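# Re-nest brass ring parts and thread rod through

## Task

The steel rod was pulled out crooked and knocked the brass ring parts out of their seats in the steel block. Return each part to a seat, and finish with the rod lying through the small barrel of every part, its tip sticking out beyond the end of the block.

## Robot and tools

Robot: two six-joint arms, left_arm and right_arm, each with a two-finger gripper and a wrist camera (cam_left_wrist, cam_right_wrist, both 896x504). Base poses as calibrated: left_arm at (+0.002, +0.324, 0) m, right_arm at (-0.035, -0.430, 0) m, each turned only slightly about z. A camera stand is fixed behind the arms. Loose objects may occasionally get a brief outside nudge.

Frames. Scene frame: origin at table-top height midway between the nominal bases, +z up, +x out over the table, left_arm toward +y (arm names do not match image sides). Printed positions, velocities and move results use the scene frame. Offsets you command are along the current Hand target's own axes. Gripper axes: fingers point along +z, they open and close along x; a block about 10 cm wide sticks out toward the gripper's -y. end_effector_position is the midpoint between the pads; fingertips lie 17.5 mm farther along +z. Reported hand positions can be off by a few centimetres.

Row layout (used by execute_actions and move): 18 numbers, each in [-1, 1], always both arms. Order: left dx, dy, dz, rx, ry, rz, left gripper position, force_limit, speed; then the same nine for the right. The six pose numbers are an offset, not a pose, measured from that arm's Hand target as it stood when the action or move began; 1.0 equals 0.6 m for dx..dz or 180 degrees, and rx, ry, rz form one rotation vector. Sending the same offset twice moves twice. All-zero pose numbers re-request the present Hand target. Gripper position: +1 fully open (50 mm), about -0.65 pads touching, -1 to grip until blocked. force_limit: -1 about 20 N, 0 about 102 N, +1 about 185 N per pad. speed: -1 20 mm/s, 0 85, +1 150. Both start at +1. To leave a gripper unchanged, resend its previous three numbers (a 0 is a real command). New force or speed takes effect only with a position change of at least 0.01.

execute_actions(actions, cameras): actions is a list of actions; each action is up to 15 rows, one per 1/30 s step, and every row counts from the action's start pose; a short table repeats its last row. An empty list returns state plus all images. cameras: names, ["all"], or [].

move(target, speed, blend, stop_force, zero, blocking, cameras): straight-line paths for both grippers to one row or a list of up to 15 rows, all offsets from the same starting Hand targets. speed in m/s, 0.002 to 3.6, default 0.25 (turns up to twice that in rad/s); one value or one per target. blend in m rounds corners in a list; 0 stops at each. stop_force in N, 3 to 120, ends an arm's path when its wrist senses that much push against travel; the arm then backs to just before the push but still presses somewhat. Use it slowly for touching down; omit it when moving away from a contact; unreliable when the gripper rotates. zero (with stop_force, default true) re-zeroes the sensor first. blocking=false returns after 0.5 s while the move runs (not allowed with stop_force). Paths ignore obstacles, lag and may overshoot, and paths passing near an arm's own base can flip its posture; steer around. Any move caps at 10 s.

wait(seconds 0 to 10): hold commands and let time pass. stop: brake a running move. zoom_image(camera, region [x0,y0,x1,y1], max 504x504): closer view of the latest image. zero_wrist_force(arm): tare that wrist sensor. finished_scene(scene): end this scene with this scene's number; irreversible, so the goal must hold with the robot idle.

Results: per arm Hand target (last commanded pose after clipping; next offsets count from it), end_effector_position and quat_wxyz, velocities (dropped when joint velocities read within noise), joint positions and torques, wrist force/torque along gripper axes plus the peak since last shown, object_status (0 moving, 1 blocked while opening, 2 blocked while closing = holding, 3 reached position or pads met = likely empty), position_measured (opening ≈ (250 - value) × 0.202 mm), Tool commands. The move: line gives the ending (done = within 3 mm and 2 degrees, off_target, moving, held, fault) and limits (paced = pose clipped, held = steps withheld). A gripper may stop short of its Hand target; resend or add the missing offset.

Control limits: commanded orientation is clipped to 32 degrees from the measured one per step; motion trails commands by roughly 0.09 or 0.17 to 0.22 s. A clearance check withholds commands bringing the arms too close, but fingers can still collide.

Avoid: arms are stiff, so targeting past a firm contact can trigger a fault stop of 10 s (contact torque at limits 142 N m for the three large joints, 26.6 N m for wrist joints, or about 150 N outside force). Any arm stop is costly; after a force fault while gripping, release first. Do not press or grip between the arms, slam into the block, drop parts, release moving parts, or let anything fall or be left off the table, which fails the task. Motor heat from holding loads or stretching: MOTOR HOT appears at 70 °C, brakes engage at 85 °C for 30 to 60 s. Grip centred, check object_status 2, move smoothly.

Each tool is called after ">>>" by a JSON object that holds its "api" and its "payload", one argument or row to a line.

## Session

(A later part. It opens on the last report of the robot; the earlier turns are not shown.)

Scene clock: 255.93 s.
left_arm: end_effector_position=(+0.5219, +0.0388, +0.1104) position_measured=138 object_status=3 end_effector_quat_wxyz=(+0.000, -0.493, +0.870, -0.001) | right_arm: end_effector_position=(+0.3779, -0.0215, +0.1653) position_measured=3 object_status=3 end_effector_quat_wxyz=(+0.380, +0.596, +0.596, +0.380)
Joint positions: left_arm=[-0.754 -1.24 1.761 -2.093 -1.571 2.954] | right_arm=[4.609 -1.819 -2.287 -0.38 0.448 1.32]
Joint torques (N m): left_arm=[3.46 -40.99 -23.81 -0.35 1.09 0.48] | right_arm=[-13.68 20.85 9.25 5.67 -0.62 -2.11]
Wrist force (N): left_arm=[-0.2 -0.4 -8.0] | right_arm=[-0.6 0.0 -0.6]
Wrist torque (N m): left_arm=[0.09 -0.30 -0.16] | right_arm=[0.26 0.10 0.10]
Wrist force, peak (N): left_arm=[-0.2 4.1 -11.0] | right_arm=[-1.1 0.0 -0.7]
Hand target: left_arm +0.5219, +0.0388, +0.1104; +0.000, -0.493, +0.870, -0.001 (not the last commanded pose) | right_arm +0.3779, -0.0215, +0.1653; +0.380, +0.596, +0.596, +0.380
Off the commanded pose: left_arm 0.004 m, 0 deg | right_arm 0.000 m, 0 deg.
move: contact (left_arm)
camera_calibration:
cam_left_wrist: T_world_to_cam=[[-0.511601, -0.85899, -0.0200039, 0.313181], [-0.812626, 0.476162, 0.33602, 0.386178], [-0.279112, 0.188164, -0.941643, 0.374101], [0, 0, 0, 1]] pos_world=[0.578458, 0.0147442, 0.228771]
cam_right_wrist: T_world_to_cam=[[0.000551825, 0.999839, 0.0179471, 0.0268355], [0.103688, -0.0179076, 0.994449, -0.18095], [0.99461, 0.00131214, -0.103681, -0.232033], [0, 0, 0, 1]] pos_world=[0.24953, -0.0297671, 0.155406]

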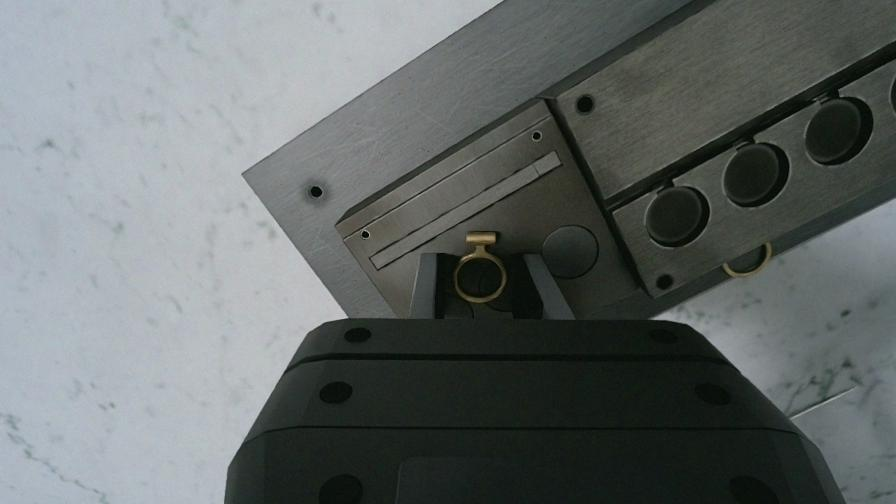

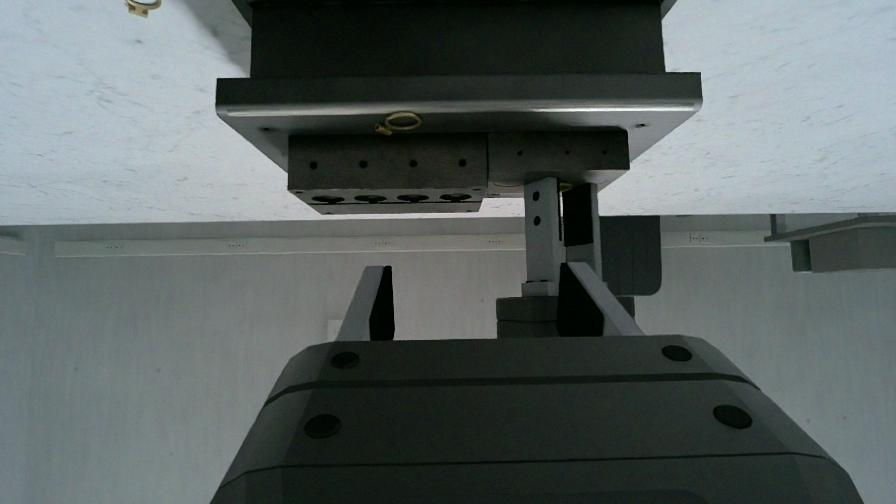

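>>> {"api": "move", "payload": {
  "target": [0,0,-0.0011,0,0,0,0.1,-1,-0.5,0,0,0,0,0,0,1,1,1],
  "speed": 0.01
}}

>>> {"api": "execute_actions", "payload": {
  "actions": [
    [[0,0,0,0,0,0,-1,-1,-1,0,0,0,0,0,0,1,1,1]],
    [[0,0,0,0,0,0,-1,-1,-1,0,0,0,0,0,0,1,1,1]]
  ],
  "cameras": ["all"]
}}

>>> {"api": "zoom_image", "payload": {
  "camera": "cam_left_wrist",
  "region": [400, 200, 560, 330]
}}

Scene clock: 265.90 s.
left_arm: end_effector_position=(+0.5219, +0.0388, +0.1111) position_measured=138 object_status=3 end_effector_quat_wxyz=(+0.000, -0.493, +0.870, -0.001) | right_arm: end_effector_position=(+0.3779, -0.0215, +0.1653) position_measured=3 object_status=3 end_effector_quat_wxyz=(+0.380, +0.596, +0.596, +0.380)
Joint positions: left_arm=[-0.754 -1.241 1.76 -2.091 -1.571 2.954] | right_arm=[4.609 -1.819 -2.287 -0.38 0.448 1.32]
Joint torques (N m): left_arm=[3.24 -45.43 -28.75 -1.6 0.97 0.54] | right_arm=[-13.26 21.81 9.04 5.57 -0.68 -2.22]
Wrist force (N): left_arm=[-0.6 -0.6 0.6] | right_arm=[-0.6 0.0 -0.6]
Wrist torque (N m): left_arm=[0.07 -0.11 -0.15] | right_arm=[0.26 0.11 0.10]
Wrist force, peak (N): left_arm=[-0.2 -0.6 -8.2] | right_arm=[-1.1 -0.1 -0.7]
Hand target: left_arm +0.5219, +0.0388, +0.1110; +0.000, -0.493, +0.870, -0.001 | right_arm +0.3779, -0.0215, +0.1653; +0.380, +0.596, +0.596, +0.380
Off the commanded pose: left_arm 0.000 m, 0 deg | right_arm 0.000 m, 0 deg.
move: done

Scene clock: 267.10 s.
left_arm: end_effector_position=(+0.5219, +0.0388, +0.1111) position_measured=167 object_status=2 end_effector_quat_wxyz=(+0.000, -0.493, +0.870, -0.001) | right_arm: end_effector_position=(+0.3779, -0.0215, +0.1653) position_measured=3 object_status=3 end_effector_quat_wxyz=(+0.380, +0.596, +0.596, +0.380)
Joint positions: left_arm=[-0.754 -1.241 1.76 -2.091 -1.571 2.954] | right_arm=[4.609 -1.819 -2.287 -0.38 0.448 1.32]
Joint torques (N m): left_arm=[3.32 -41.7 -25.09 -3.75 0.94 0.59] | right_arm=[-13.23 21.94 9.06 5.58 -0.74 -2.17]
Wrist force (N): left_arm=[-0.4 -0.8 0.6] | right_arm=[-0.8 -0.2 -0.7]
Wrist torque (N m): left_arm=[0.04 -0.15 -0.15] | right_arm=[0.23 0.13 0.10]
Wrist force, peak (N): left_arm=[-0.1 -0.8 0.8] | right_arm=[-0.8 -0.1 -0.8]
Hand target: left_arm +0.5219, +0.0388, +0.1110; +0.000, -0.493, +0.870, -0.001 | right_arm +0.3779, -0.0215, +0.1653; +0.380, +0.596, +0.596, +0.380
Off the commanded pose: left_arm 0.000 m, 0 deg | right_arm 0.000 m, 0 deg.
camera_calibration:
cam_left_wrist: T_world_to_cam=[[-0.511601, -0.85899, -0.0200039, 0.313193], [-0.812626, 0.476162, 0.33602, 0.385976], [-0.279112, 0.188164, -0.941643, 0.374666], [0, 0, 0, 1]] pos_world=[0.578458, 0.0147442, 0.229371]
cam_right_wrist: T_world_to_cam=[[0.000551825, 0.999839, 0.0179471, 0.0268355], [0.103688, -0.0179076, 0.994449, -0.18095], [0.99461, 0.00131214, -0.103681, -0.232033], [0, 0, 0, 1]] pos_world=[0.24953, -0.0297671, 0.155406]

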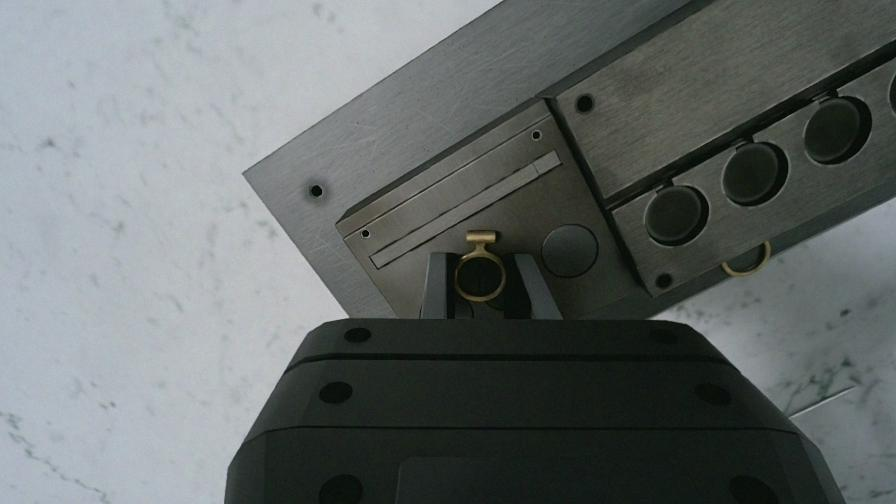

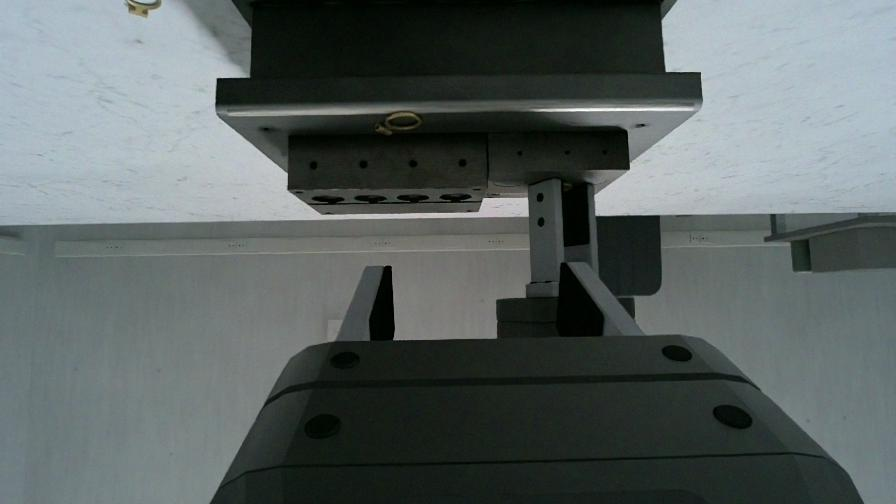

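Scaled by 3.150 from the camera's 896x504 image, which has a finer 1280x720 frame.

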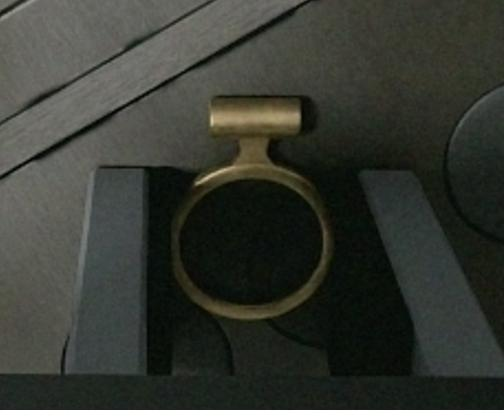

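>>> {"api": "move", "payload": {
  "target": [0,0,-0.05,0,0,0,-1,-1,-1,0,0,0,0,0,0,1,1,1],
  "speed": 0.03,
  "cameras": ["all"]
}}

>>> {"api": "zoom_image", "payload": {
  "camera": "cam_left_wrist",
  "region": [400, 200, 560, 330]
}}

>>> {"api": "zoom_image", "payload": {
  "camera": "cam_right_wrist",
  "region": [500, 170, 640, 260]
}}

Scene clock: 279.43 s.
left_arm: end_effector_position=(+0.5219, +0.0388, +0.1412) position_measured=167 object_status=2 end_effector_quat_wxyz=(+0.000, -0.493, +0.870, -0.001) end_effector_velocity=(+0.001, -0.001, -0.001) end_effector_angular_velocity=(-0.004, -0.002, +0.000) | right_arm: end_effector_position=(+0.3779, -0.0215, +0.1653) position_measured=3 object_status=3 end_effector_quat_wxyz=(+0.380, +0.596, +0.596, +0.380)
Joint positions: left_arm=[-0.754 -1.275 1.72 -2.017 -1.571 2.954] | right_arm=[4.609 -1.819 -2.287 -0.38 0.448 1.32]
Joint velocities: left_arm=[0 0.002 0.001 -0.006 -0.001 0] | right_arm=[within noise]
Joint torques (N m): left_arm=[4.14 -30.75 -16.21 -3.85 1.02 0.97] | right_arm=[-13.66 22.02 9.23 5.61 -0.81 -2.23]
Wrist force (N): left_arm=[-0.3 -0.5 0.4] | right_arm=[-0.6 0.0 -0.9]
Wrist torque (N m): left_arm=[0.08 -0.15 -0.15] | right_arm=[0.28 0.09 0.10]
Wrist force, peak (N): left_arm=[-0.4 -0.5 1.1] | right_arm=[-0.8 -0.1 -0.9]
Hand target: left_arm +0.5218, +0.0388, +0.1410; +0.000, -0.493, +0.870, -0.001 | right_arm +0.3779, -0.0215, +0.1653; +0.380, +0.596, +0.596, +0.380
Off the commanded pose: left_arm 0.000 m, 0 deg | right_arm 0.000 m, 0 deg.
move: done
camera_calibration:
cam_left_wrist: T_world_to_cam=[[-0.511548, -0.859022, -0.0199887, 0.313763], [-0.812689, 0.47614, 0.335898, 0.375897], [-0.279027, 0.188072, -0.941686, 0.403067], [0, 0, 0, 1]] pos_world=[0.578458, 0.0147444, 0.259571]
cam_right_wrist: T_world_to_cam=[[0.000551825, 0.999839, 0.0179471, 0.0268355], [0.103688, -0.0179076, 0.994449, -0.18095], [0.99461, 0.00131214, -0.103681, -0.232033], [0, 0, 0, 1]] pos_world=[0.24953, -0.0297671, 0.155406]

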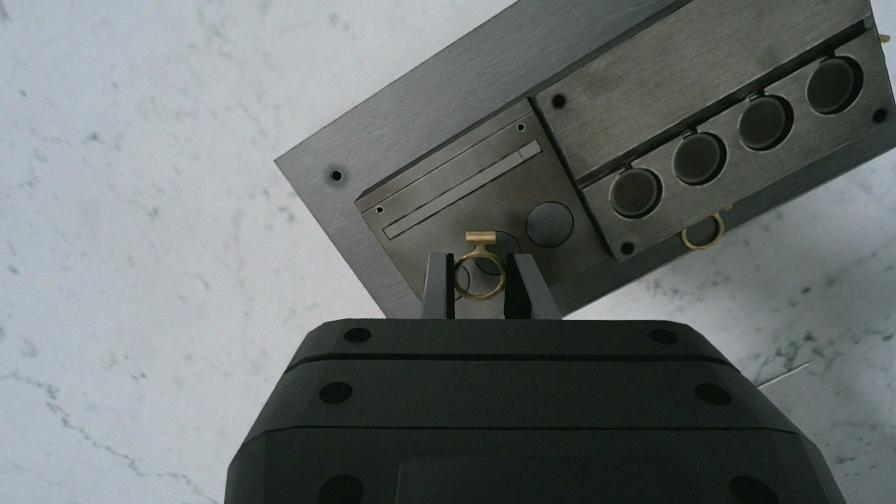

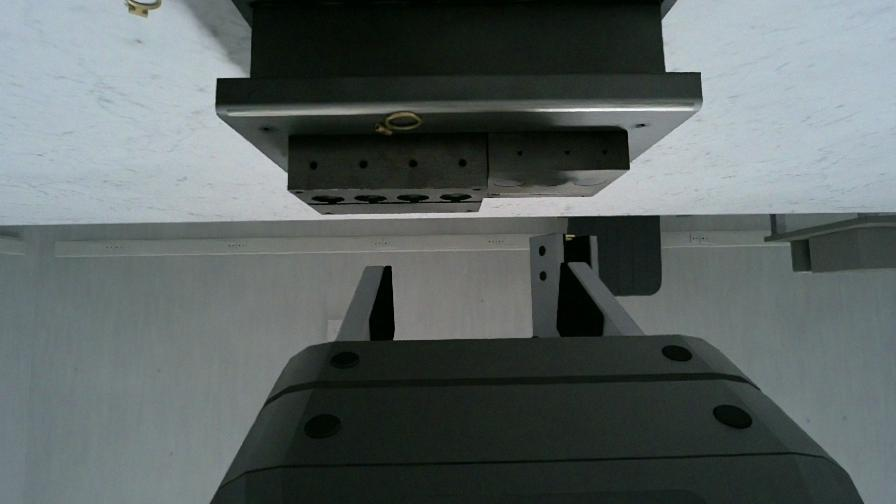

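Scaled by 3.150 from the camera's 896x504 image, which has a finer 1280x720 frame.

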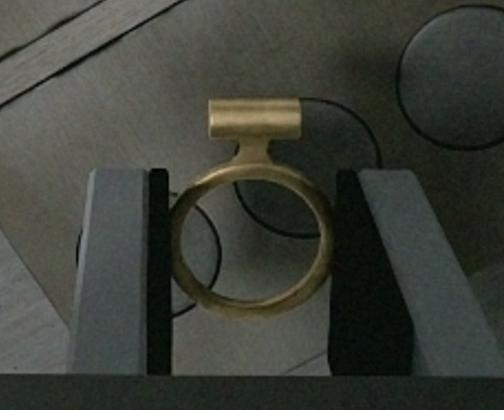

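Scaled by 3.600 from the camera's 896x504 image, which has a finer 1280x720 frame.

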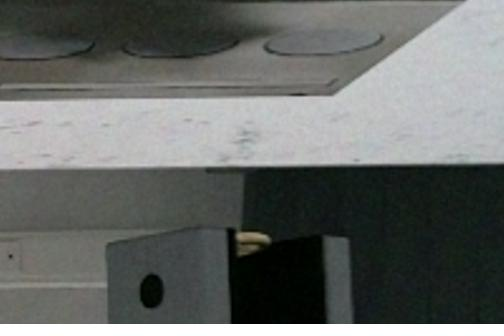

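>>> {"api": "move", "payload": {
  "target": [0.1985,-0.0937,0,0,0,-0.1744,-1,-1,-1,0,0,0,0,0,0,1,1,1],
  "speed": 0.1,
  "cameras": ["all"]
}}

>>> {"api": "zoom_image", "payload": {
  "camera": "cam_left_wrist",
  "region": [370, 190, 610, 330]
}}

Scene clock: 306.40 s.
left_arm: end_effector_position=(+0.5087, -0.0923, +0.1411) position_measured=167 object_status=2 end_effector_quat_wxyz=(+0.000, +0.709, -0.705, +0.001) | right_arm: end_effector_position=(+0.3779, -0.0215, +0.1653) position_measured=3 object_status=3 end_effector_quat_wxyz=(+0.380, +0.596, +0.596, +0.380)
Joint positions: left_arm=[-0.918 -1.136 1.522 -1.958 -1.571 2.243] | right_arm=[4.609 -1.819 -2.287 -0.38 0.448 1.32]
Joint torques (N m): left_arm=[8.52 -51.99 -13.58 -3.96 1.85 -0.25] | right_arm=[-13.05 22.21 8.58 5.57 -0.9 -2.04]
Wrist force (N): left_arm=[-0.2 -0.4 0.1] | right_arm=[-0.6 -0.2 -0.6]
Wrist torque (N m): left_arm=[0.12 -0.14 -0.34] | right_arm=[0.23 0.11 0.10]
Wrist force, peak (N): left_arm=[-1.3 0.0 0.9] | right_arm=[-0.9 -0.2 -0.8]
Hand target: left_arm +0.5087, -0.0922, +0.1412; +0.000, +0.710, -0.705, +0.001 | right_arm +0.3779, -0.0215, +0.1653; +0.380, +0.596, +0.596, +0.380
Off the commanded pose: left_arm 0.000 m, 0 deg | right_arm 0.000 m, 0 deg.
move: done
camera_calibration:
cam_left_wrist: T_world_to_cam=[[0.0104725, -0.999755, -0.0194794, -0.0841395], [-0.94157, -0.0164178, 0.336416, 0.447649], [-0.336654, 0.0148181, -0.941512, 0.437283], [0, 0, 0, 1]] pos_world=[0.569587, -0.0832492, 0.259471]
cam_right_wrist: T_world_to_cam=[[0.000551825, 0.999839, 0.0179471, 0.0268355], [0.103688, -0.0179076, 0.994449, -0.18095], [0.99461, 0.00131214, -0.103681, -0.232033], [0, 0, 0, 1]] pos_world=[0.24953, -0.0297671, 0.155406]

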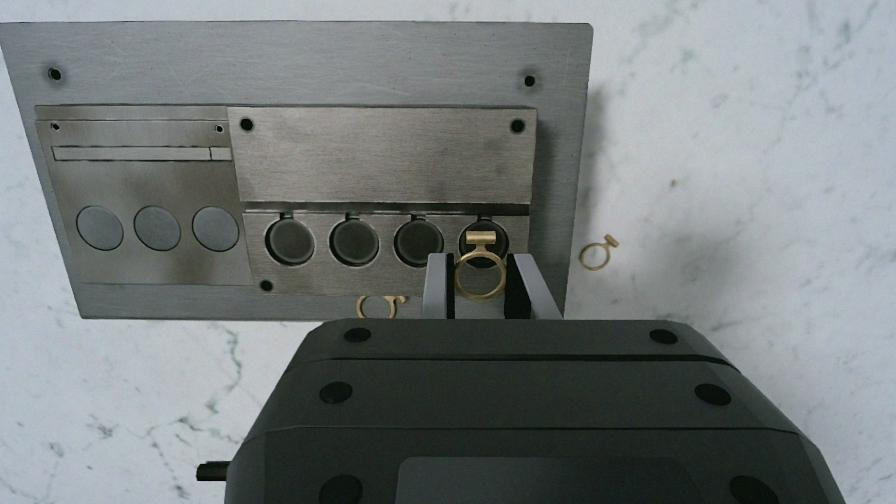

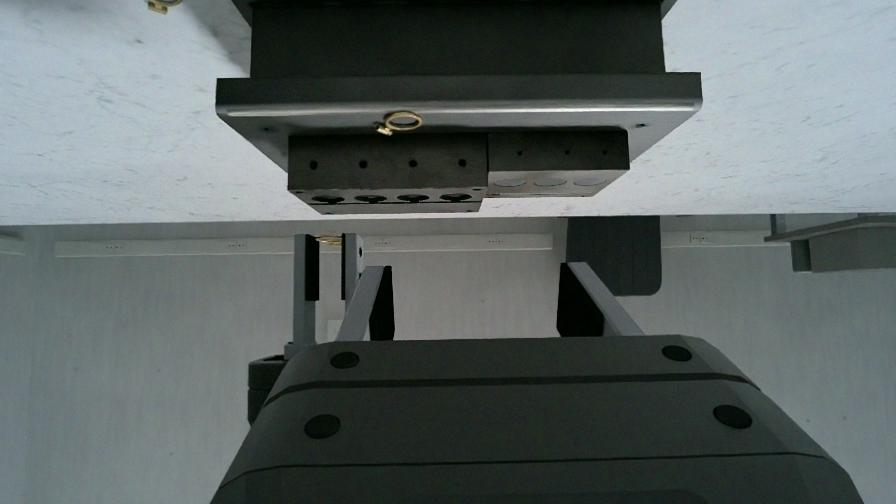

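Scaled by 2.100 from the camera's 896x504 image, which has a finer 1280x720 frame.

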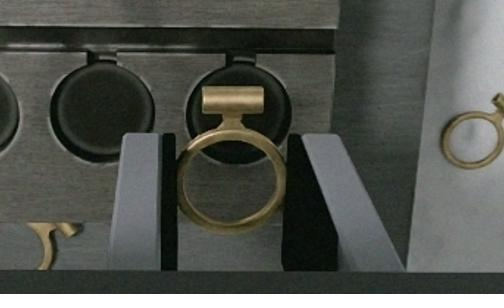

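>>> {"api": "zoom_image", "payload": {
  "camera": "cam_left_wrist",
  "region": [230, 190, 390, 230]
}}

>>> {"api": "zoom_image", "payload": {
  "camera": "cam_left_wrist",
  "region": [390, 190, 550, 250]
}}

Scaled by 3.150 from the camera's 896x504 image, which has a finer 1280x720 frame.

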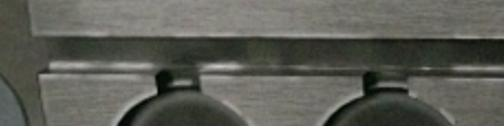

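Scaled by 3.150 from the camera's 896x504 image, which has a finer 1280x720 frame.

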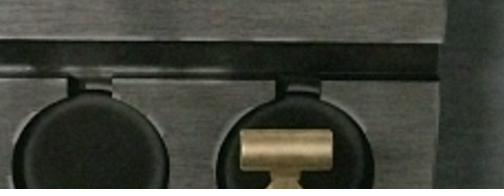

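>>> {"api": "move", "payload": {
  "target": [0.004,-0.0058,0.025,0,0,0.0022,-1,-1,-1,0,0,0,0,0,0,1,1,1],
  "speed": 0.04,
  "cameras": ["all"]
}}

>>> {"api": "zoom_image", "payload": {
  "camera": "cam_left_wrist",
  "region": [370, 190, 610, 330]
}}

>>> {"api": "zoom_image", "payload": {
  "camera": "cam_right_wrist",
  "region": [270, 170, 410, 240]
}}

Scene clock: 325.57 s.
left_arm: end_effector_position=(+0.5122, -0.0946, +0.1260) position_measured=167 object_status=2 end_effector_quat_wxyz=(+0.000, +0.707, -0.707, +0.001) | right_arm: end_effector_position=(+0.3779, -0.0215, +0.1653) position_measured=3 object_status=3 end_effector_quat_wxyz=(+0.380, +0.596, +0.596, +0.380)
Joint positions: left_arm=[-0.916 -1.113 1.529 -1.989 -1.571 2.251] | right_arm=[4.609 -1.819 -2.287 -0.38 0.448 1.32]
Joint torques (N m): left_arm=[5.19 -52.37 -22.17 -1.18 1.82 -0.55] | right_arm=[-12.78 22.88 8.29 5.59 -0.92 -2.13]
Wrist force (N): left_arm=[-0.2 -0.1 -0.1] | right_arm=[-0.7 -0.1 -0.8]
Wrist torque (N m): left_arm=[0.18 -0.14 -0.35] | right_arm=[0.25 0.12 0.10]
Wrist force, peak (N): left_arm=[0.2 -0.3 0.7] | right_arm=[-0.9 0.0 -0.8]
Hand target: left_arm +0.5122, -0.0946, +0.1262; +0.000, +0.707, -0.707, +0.001 | right_arm +0.3779, -0.0215, +0.1653; +0.380, +0.596, +0.596, +0.380
Off the commanded pose: left_arm 0.000 m, 0 deg | right_arm 0.000 m, 0 deg.
move: done
camera_calibration:
cam_left_wrist: T_world_to_cam=[[0.00376807, -0.999803, -0.0195066, -0.0834331], [-0.94167, -0.010112, 0.336386, 0.45667], [-0.336517, 0.0171012, -0.941522, 0.424437], [0, 0, 0, 1]] pos_world=[0.573178, -0.0860572, 0.244371]
cam_right_wrist: T_world_to_cam=[[0.000551825, 0.999839, 0.0179471, 0.0268355], [0.103688, -0.0179076, 0.994449, -0.18095], [0.99461, 0.00131214, -0.103681, -0.232033], [0, 0, 0, 1]] pos_world=[0.24953, -0.0297671, 0.155406]

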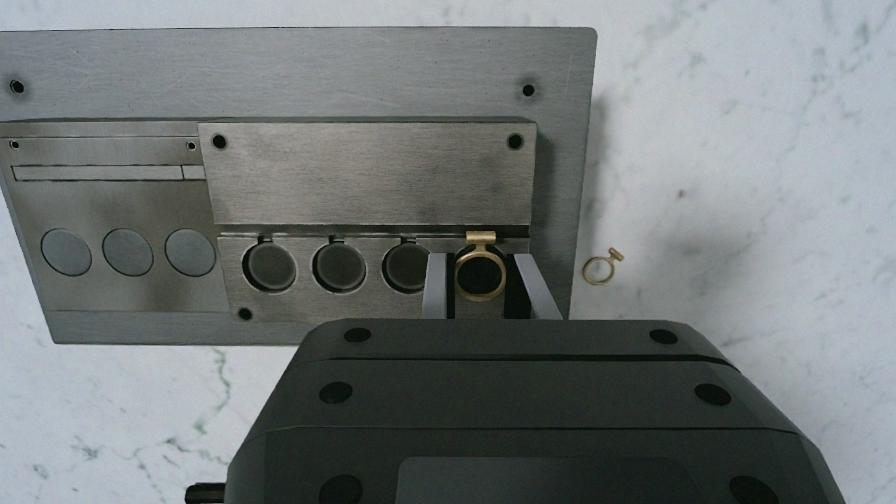

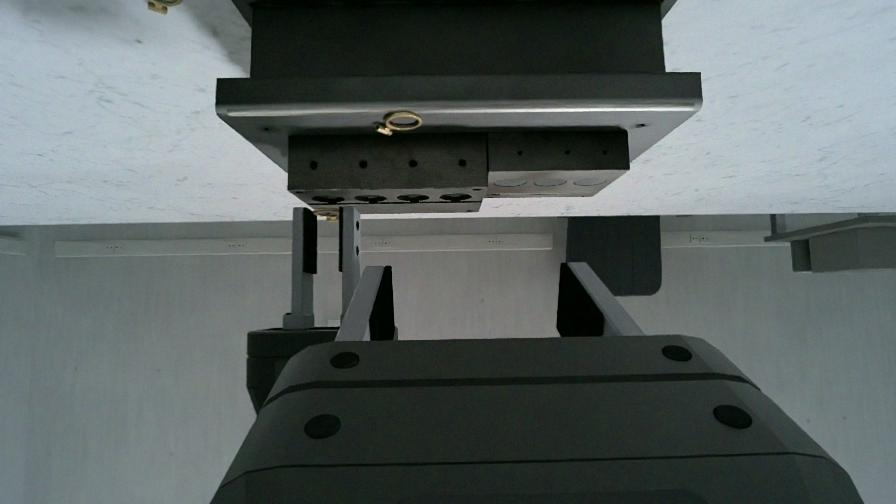

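Scaled by 2.100 from the camera's 896x504 image, which has a finer 1280x720 frame.

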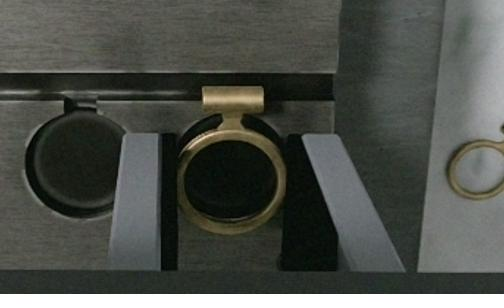

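Scaled by 3.600 from the camera's 896x504 image, which has a finer 1280x720 frame.

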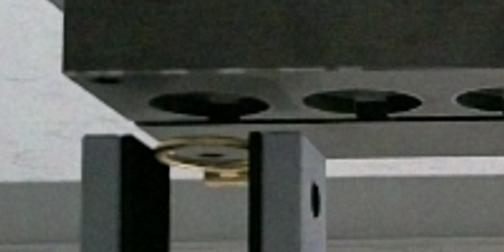

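>>> {"api": "zoom_image", "payload": {
  "camera": "cam_left_wrist",
  "region": [210, 210, 350, 310]
}}

>>> {"api": "zoom_image", "payload": {
  "camera": "cam_left_wrist",
  "region": [370, 210, 540, 320]
}}

Scaled by 3.600 from the camera's 896x504 image, which has a finer 1280x720 frame.

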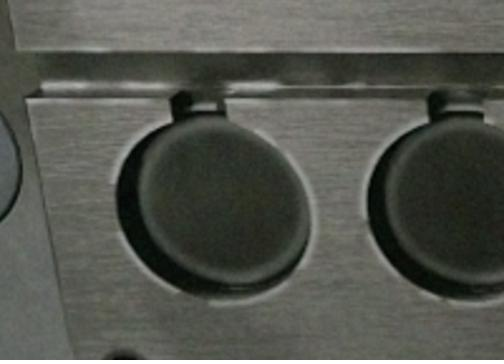

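Scaled by 2.965 from the camera's 896x504 image, which has a finer 1280x720 frame.

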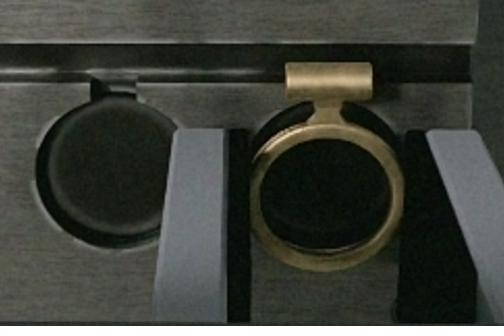

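>>> {"api": "move", "payload": {
  "target": [0,0,0.015,0,0,0,-1,-1,-1,0,0,0,0,0,0,1,1,1],
  "speed": 0.005,
  "stop_force": 3,
  "cameras": ["all"]
}}

>>> {"api": "zoom_image", "payload": {
  "camera": "cam_left_wrist",
  "region": [370, 210, 540, 320]
}}

>>> {"api": "zoom_image", "payload": {
  "camera": "cam_right_wrist",
  "region": [270, 170, 410, 240]
}}

Scene clock: 357.50 s.
left_arm: end_effector_position=(+0.5122, -0.0946, +0.1190) position_measured=167 object_status=2 end_effector_quat_wxyz=(+0.000, +0.707, -0.707, +0.001) | right_arm: end_effector_position=(+0.3779, -0.0215, +0.1653) position_measured=3 object_status=3 end_effector_quat_wxyz=(+0.380, +0.596, +0.596, +0.380)
Joint positions: left_arm=[-0.916 -1.106 1.538 -2.005 -1.571 2.251] | right_arm=[4.609 -1.819 -2.287 -0.38 0.448 1.32]
Joint torques (N m): left_arm=[-4.3 -48.25 -26.27 -0.31 -0.37 -0.83] | right_arm=[-12.41 23.44 8.94 5.58 -0.86 -2.22]
Wrist force (N): left_arm=[0.6 -0.6 -6.8] | right_arm=[-0.8 0.1 -0.6]
Wrist torque (N m): left_arm=[0.19 -0.25 -0.34] | right_arm=[0.28 0.14 0.10]
Wrist force, peak (N): left_arm=[-3.0 3.3 -11.6] | right_arm=[-0.7 -0.3 -1.0]
Hand target: left_arm +0.5122, -0.0946, +0.1190; +0.000, +0.707, -0.707, +0.001 (not the last commanded pose) | right_arm +0.3779, -0.0215, +0.1653; +0.380, +0.596, +0.596, +0.380
Off the commanded pose: left_arm 0.002 m, 0 deg | right_arm 0.000 m, 0 deg.
move: contact (left_arm)
camera_calibration:
cam_left_wrist: T_world_to_cam=[[0.00389604, -0.999803, -0.0194464, -0.0836571], [-0.941668, -0.0102123, 0.336387, 0.459016], [-0.336519, 0.0170015, -0.941523, 0.417839], [0, 0, 0, 1]] pos_world=[0.573178, -0.0860569, 0.237372]
cam_right_wrist: T_world_to_cam=[[0.000551825, 0.999839, 0.0179471, 0.0268355], [0.103688, -0.0179076, 0.994449, -0.18095], [0.99461, 0.00131214, -0.103681, -0.232033], [0, 0, 0, 1]] pos_world=[0.24953, -0.0297671, 0.155406]

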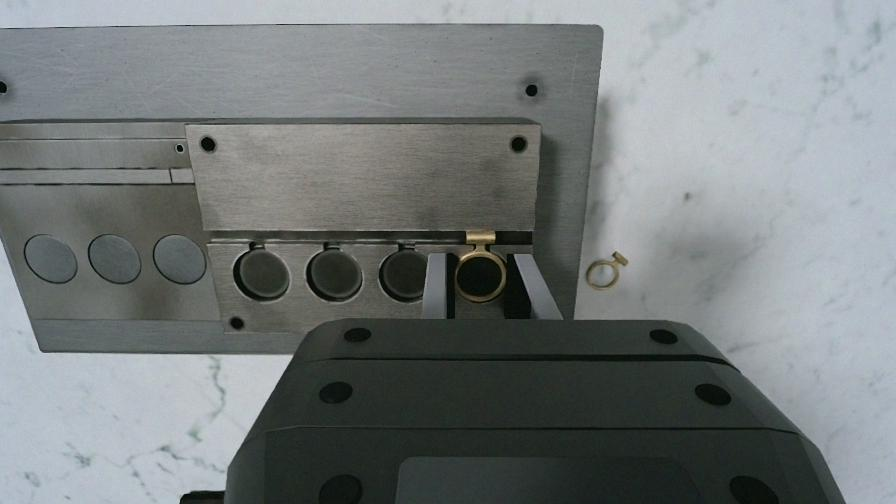

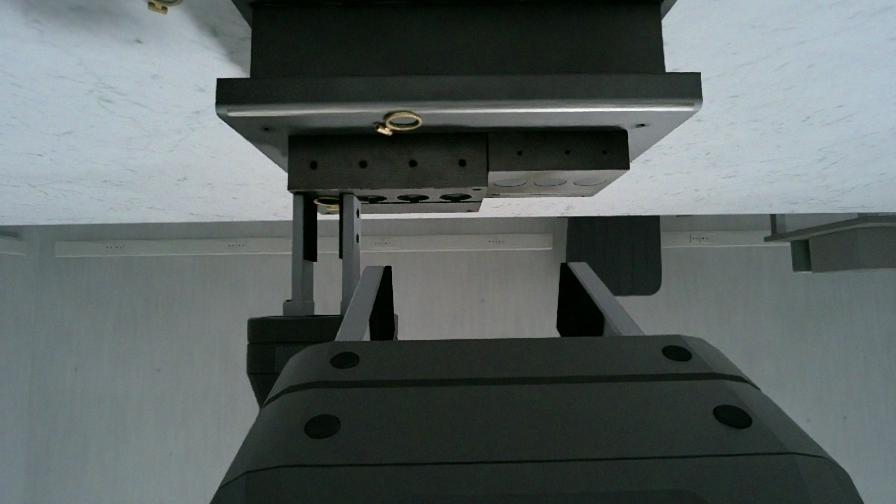

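Scaled by 2.965 from the camera's 896x504 image, which has a finer 1280x720 frame.

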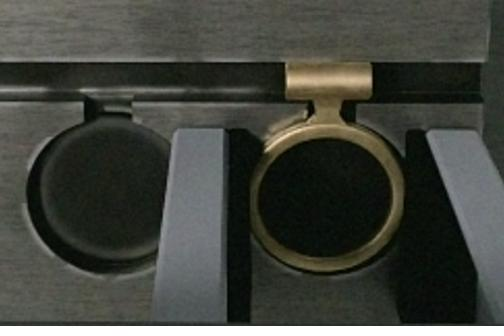

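Scaled by 3.600 from the camera's 896x504 image, which has a finer 1280x720 frame.

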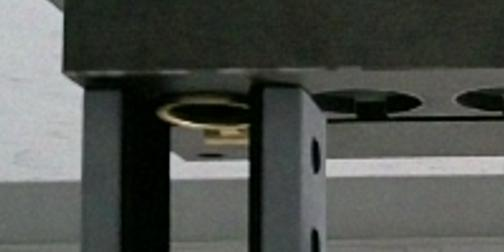

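>>> {"api": "move", "payload": {
  "target": [0,0,-0.0005,0,0,0,-1,-1,-1,0,0,0,0,0,0,1,1,1],
  "speed": 0.005
}}

>>> {"api": "execute_actions", "payload": {
  "actions": [
    [[0,0,0,0,0,0,0,-1,-0.8,0,0,0,0,0,0,1,1,1]]
  ],
  "cameras": ["all"]
}}

>>> {"api": "zoom_image", "payload": {
  "camera": "cam_left_wrist",
  "region": [370, 210, 540, 320]
}}

>>> {"api": "zoom_image", "payload": {
  "camera": "cam_right_wrist",
  "region": [270, 170, 410, 240]
}}

Scene clock: 367.43 s.
left_arm: end_effector_position=(+0.5122, -0.0946, +0.1193) position_measured=167 object_status=2 end_effector_quat_wxyz=(+0.000, +0.707, -0.707, +0.001) | right_arm: end_effector_position=(+0.3779, -0.0215, +0.1653) position_measured=3 object_status=3 end_effector_quat_wxyz=(+0.380, +0.596, +0.596, +0.380)
Joint positions: left_arm=[-0.916 -1.106 1.538 -2.004 -1.571 2.251] | right_arm=[4.609 -1.819 -2.287 -0.38 0.448 1.32]
Joint torques (N m): left_arm=[-3.89 -52.59 -31.02 -1.37 -0.52 -0.75] | right_arm=[-12.15 23.52 8.61 5.67 -0.92 -2.07]
Wrist force (N): left_arm=[0.0 0.0 0.1] | right_arm=[-0.8 -0.2 -0.5]
Wrist torque (N m): left_arm=[0.17 -0.18 -0.34] | right_arm=[0.24 0.13 0.10]
Wrist force, peak (N): left_arm=[0.3 -0.3 -7.0] | right_arm=[-1.0 -0.2 -0.7]
Hand target: left_arm +0.5122, -0.0946, +0.1193; +0.000, +0.707, -0.707, +0.001 | right_arm +0.3779, -0.0215, +0.1653; +0.380, +0.596, +0.596, +0.380
Off the commanded pose: left_arm 0.000 m, 0 deg | right_arm 0.000 m, 0 deg.
move: done

Scene clock: 368.13 s.
left_arm: end_effector_position=(+0.5122, -0.0946, +0.1193) position_measured=152 object_status=3 end_effector_quat_wxyz=(+0.000, +0.707, -0.707, +0.001) | right_arm: end_effector_position=(+0.3779, -0.0215, +0.1653) position_measured=3 object_status=3 end_effector_quat_wxyz=(+0.380, +0.596, +0.596, +0.380)
Joint positions: left_arm=[-0.916 -1.106 1.538 -2.004 -1.571 2.251] | right_arm=[4.609 -1.819 -2.287 -0.38 0.448 1.32]
Joint torques (N m): left_arm=[-3.55 -52.43 -30.25 -2.86 -0.55 -0.68] | right_arm=[-11.7 22.98 9.39 5.72 -0.95 -2.1]
Wrist force (N): left_arm=[-0.3 -0.2 -0.2] | right_arm=[-0.6 -0.2 -0.5]
Wrist torque (N m): left_arm=[0.16 -0.13 -0.35] | right_arm=[0.24 0.11 0.10]
Wrist force, peak (N): left_arm=[-0.1 -0.5 0.2] | right_arm=[-0.7 -0.3 -0.9]
Hand target: left_arm +0.5122, -0.0946, +0.1193; +0.000, +0.707, -0.707, +0.001 | right_arm +0.3779, -0.0215, +0.1653; +0.380, +0.596, +0.596, +0.380
Off the commanded pose: left_arm 0.000 m, 0 deg | right_arm 0.000 m, 0 deg.
camera_calibration:
cam_left_wrist: T_world_to_cam=[[0.00389604, -0.999803, -0.0194464, -0.0836513], [-0.941668, -0.0102123, 0.336387, 0.458915], [-0.336519, 0.0170015, -0.941523, 0.418122], [0, 0, 0, 1]] pos_world=[0.573178, -0.0860569, 0.237672]
cam_right_wrist: T_world_to_cam=[[0.000551825, 0.999839, 0.0179471, 0.0268355], [0.103688, -0.0179076, 0.994449, -0.18095], [0.99461, 0.00131214, -0.103681, -0.232033], [0, 0, 0, 1]] pos_world=[0.24953, -0.0297671, 0.155406]

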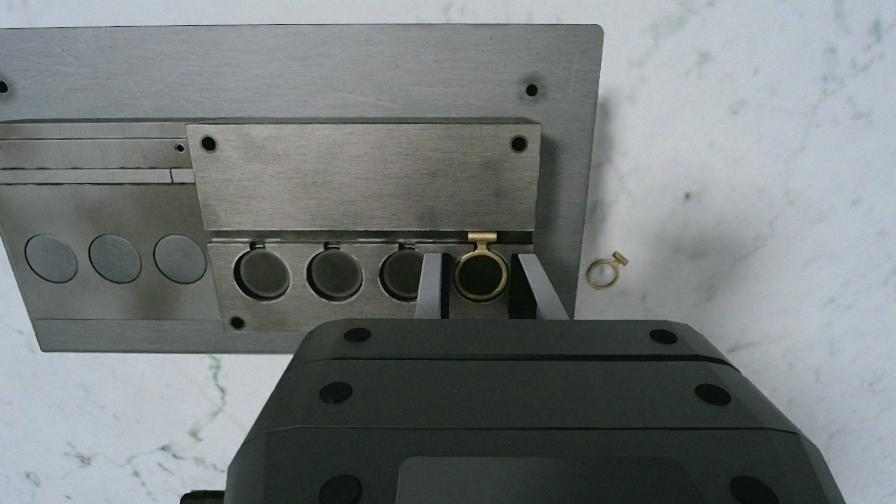

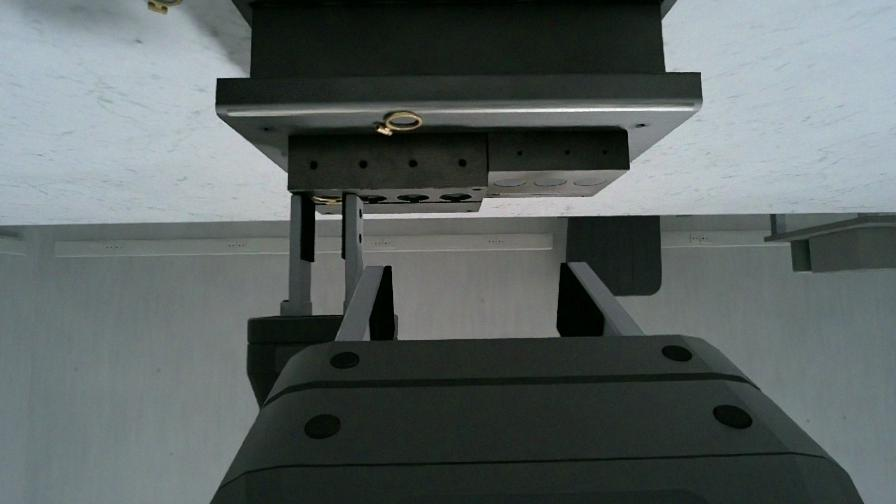

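Scaled by 2.965 from the camera's 896x504 image, which has a finer 1280x720 frame.

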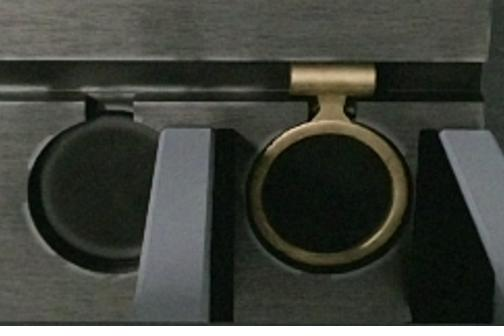

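Scaled by 3.600 from the camera's 896x504 image, which has a finer 1280x720 frame.

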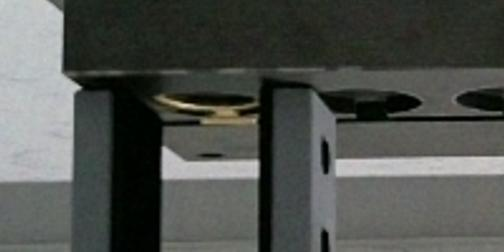

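>>> {"api": "move", "payload": {
  "target": [0,0,-0.04,0,0,0,0,-1,-0.8,0,0,0,0,0,0,1,1,1],
  "speed": 0.05,
  "cameras": ["all"]
}}

>>> {"api": "zoom_image", "payload": {
  "camera": "cam_left_wrist",
  "region": [370, 190, 540, 300]
}}

>>> {"api": "zoom_image", "payload": {
  "camera": "cam_right_wrist",
  "region": [270, 170, 410, 240]
}}

Scene clock: 372.97 s.
left_arm: end_effector_position=(+0.5123, -0.0947, +0.1435) position_measured=152 object_status=3 end_effector_quat_wxyz=(+0.000, +0.707, -0.707, +0.001) end_effector_velocity=(+0.000, +0.001, -0.003) end_effector_angular_velocity=(+0.002, +0.001, +0.000) | right_arm: end_effector_position=(+0.3779, -0.0215, +0.1653) position_measured=3 object_status=3 end_effector_quat_wxyz=(+0.380, +0.596, +0.596, +0.380)
Joint positions: left_arm=[-0.916 -1.129 1.505 -1.949 -1.571 2.251] | right_arm=[4.609 -1.819 -2.287 -0.38 0.448 1.32]
Joint velocities: left_arm=[0 0.002 0.005 -0.004 0 0] | right_arm=[within noise]
Joint torques (N m): left_arm=[-4.76 -38.61 -13.99 -4.33 -0.2 -0.91] | right_arm=[-11.85 24.03 9.23 5.72 -0.98 -2.11]
Wrist force (N): left_arm=[-0.4 -0.4 0.5] | right_arm=[-0.7 -0.1 -0.5]
Wrist torque (N m): left_arm=[0.12 -0.11 -0.34] | right_arm=[0.25 0.11 0.10]
Wrist force, peak (N): left_arm=[-0.1 -0.3 0.9] | right_arm=[-0.8 -0.2 -0.8]
Hand target: left_arm +0.5122, -0.0946, +0.1433; +0.000, +0.707, -0.707, +0.001 | right_arm +0.3779, -0.0215, +0.1653; +0.380, +0.596, +0.596, +0.380
Off the commanded pose: left_arm 0.000 m, 0 deg | right_arm 0.000 m, 0 deg.
move: done
camera_calibration:
cam_left_wrist: T_world_to_cam=[[0.00387327, -0.999808, -0.0192237, -0.0832261], [-0.941732, -0.0101128, 0.336212, 0.450865], [-0.336342, 0.0168014, -0.94159, 0.440806], [0, 0, 0, 1]] pos_world=[0.573177, -0.0860567, 0.261872]
cam_right_wrist: T_world_to_cam=[[0.000551825, 0.999839, 0.0179471, 0.0268355], [0.103688, -0.0179076, 0.994449, -0.18095], [0.99461, 0.00131214, -0.103681, -0.232033], [0, 0, 0, 1]] pos_world=[0.24953, -0.0297671, 0.155406]

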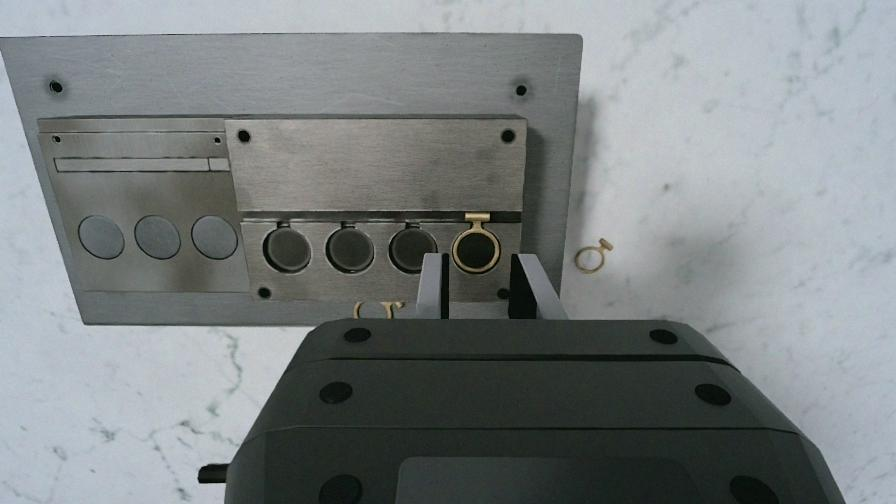

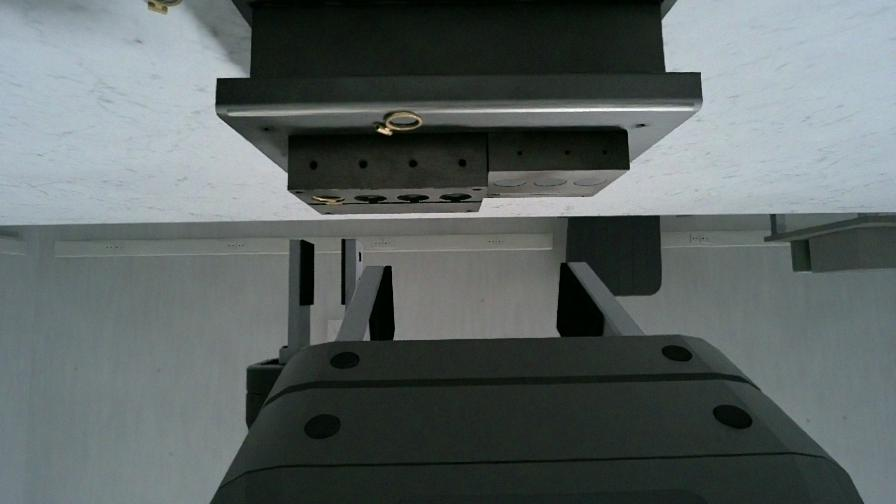

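Scaled by 2.965 from the camera's 896x504 image, which has a finer 1280x720 frame.

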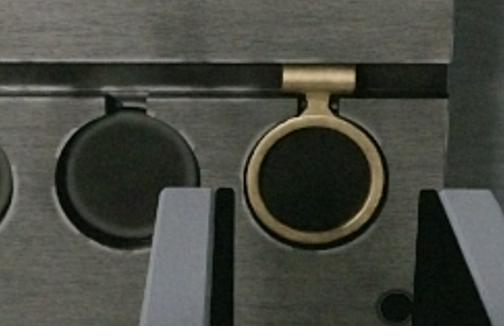

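Scaled by 3.600 from the camera's 896x504 image, which has a finer 1280x720 frame.

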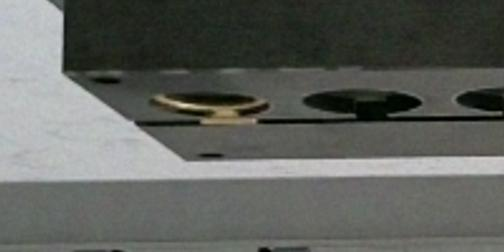

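>>> {"api": "move", "payload": {
  "target": [-0.0862,0.0767,-0.0278,0,0,0.1667,0.1,-1,-0.5,0,0.003,-0.1118,0,0,0,1,1,1],
  "speed": 0.12,
  "cameras": ["all"]
}}

>>> {"api": "zoom_image", "payload": {
  "camera": "cam_left_wrist",
  "region": [400, 180, 560, 330]
}}

Scene clock: 388.90 s.
left_arm: end_effector_position=(+0.4662, -0.0429, +0.1599) position_measured=138 object_status=3 end_effector_quat_wxyz=(+0.000, -0.500, +0.866, -0.001) | right_arm: end_effector_position=(+0.3177, -0.0214, +0.1953) position_measured=3 object_status=3 end_effector_quat_wxyz=(+0.380, +0.596, +0.596, +0.380)
Joint positions: left_arm=[-0.922 -1.296 1.696 -1.972 -1.571 2.769] | right_arm=[4.754 -1.627 -2.289 -0.876 0.437 1.659]
Joint torques (N m): left_arm=[-5.79 -31.55 -31.35 -3.56 -0.38 0.06] | right_arm=[-14.17 13.83 19.81 4.92 -1.58 -2.17]
Wrist force (N): left_arm=[0.1 -0.5 0.8] | right_arm=[-0.6 0.1 -0.7]
Wrist torque (N m): left_arm=[0.11 -0.19 -0.15] | right_arm=[0.27 0.12 0.11]
Wrist force, peak (N): left_arm=[0.1 -0.7 0.9] | right_arm=[-0.9 -0.1 -1.0]
Hand target: left_arm +0.4662, -0.0429, +0.1599; +0.000, -0.500, +0.866, -0.001 | right_arm +0.3178, -0.0215, +0.1953; +0.380, +0.596, +0.596, +0.380
Off the commanded pose: left_arm 0.000 m, 0 deg | right_arm 0.000 m, 0 deg.
move: done
camera_calibration:
cam_left_wrist: T_world_to_cam=[[-0.496534, -0.867785, -0.0200892, 0.208141], [-0.820822, 0.461883, 0.336028, 0.366401], [-0.282322, 0.183339, -0.941638, 0.42183], [0, 0, 0, 1]] pos_world=[0.523191, -0.0659511, 0.278271]
cam_right_wrist: T_world_to_cam=[[0.000375654, 0.999835, 0.0181664, 0.0262216], [0.103793, -0.0181073, 0.994434, -0.204573], [0.994599, 0.00151198, -0.103783, -0.169119], [0, 0, 0, 1]] pos_world=[0.189429, -0.0296658, 0.185406]

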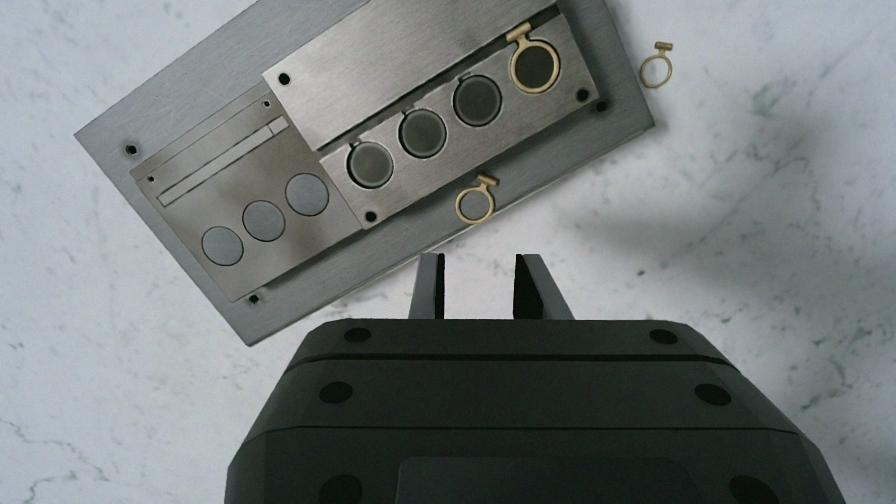

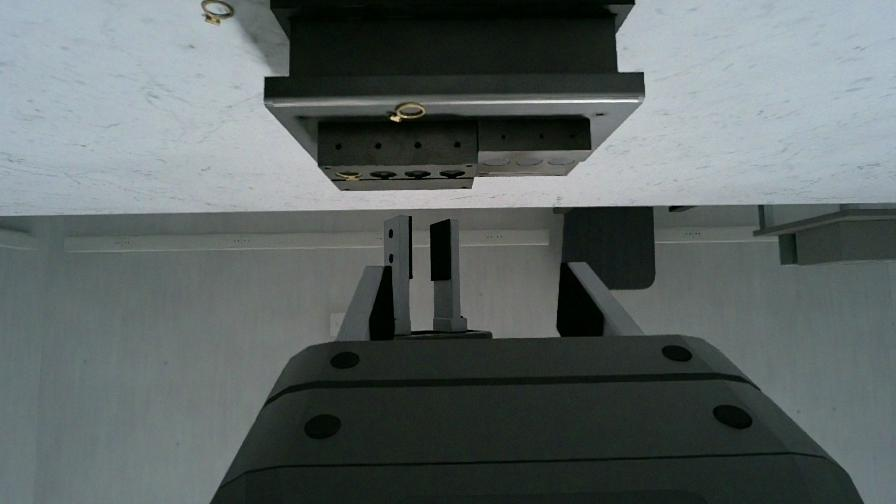

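Scaled by 3.150 from the camera's 896x504 image, which has a finer 1280x720 frame.

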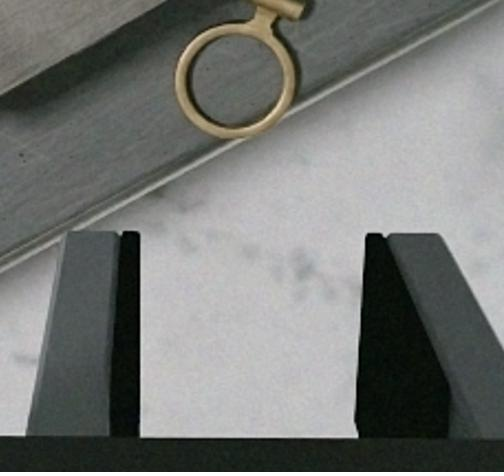

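>>> {"api": "zoom_image", "payload": {
  "camera": "cam_left_wrist",
  "region": [440, 165, 510, 235]
}}

Scaled by 7.200 from the camera's 896x504 image, which has a finer 1280x720 frame.

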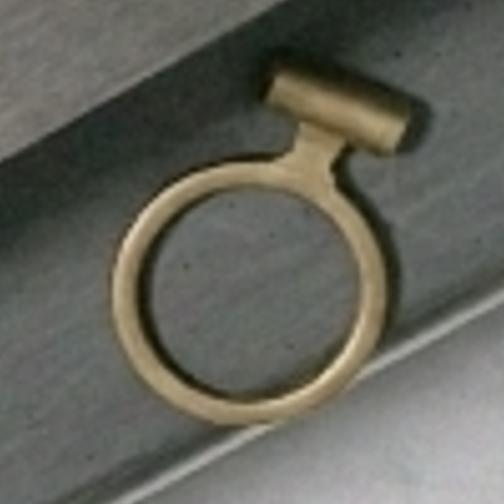

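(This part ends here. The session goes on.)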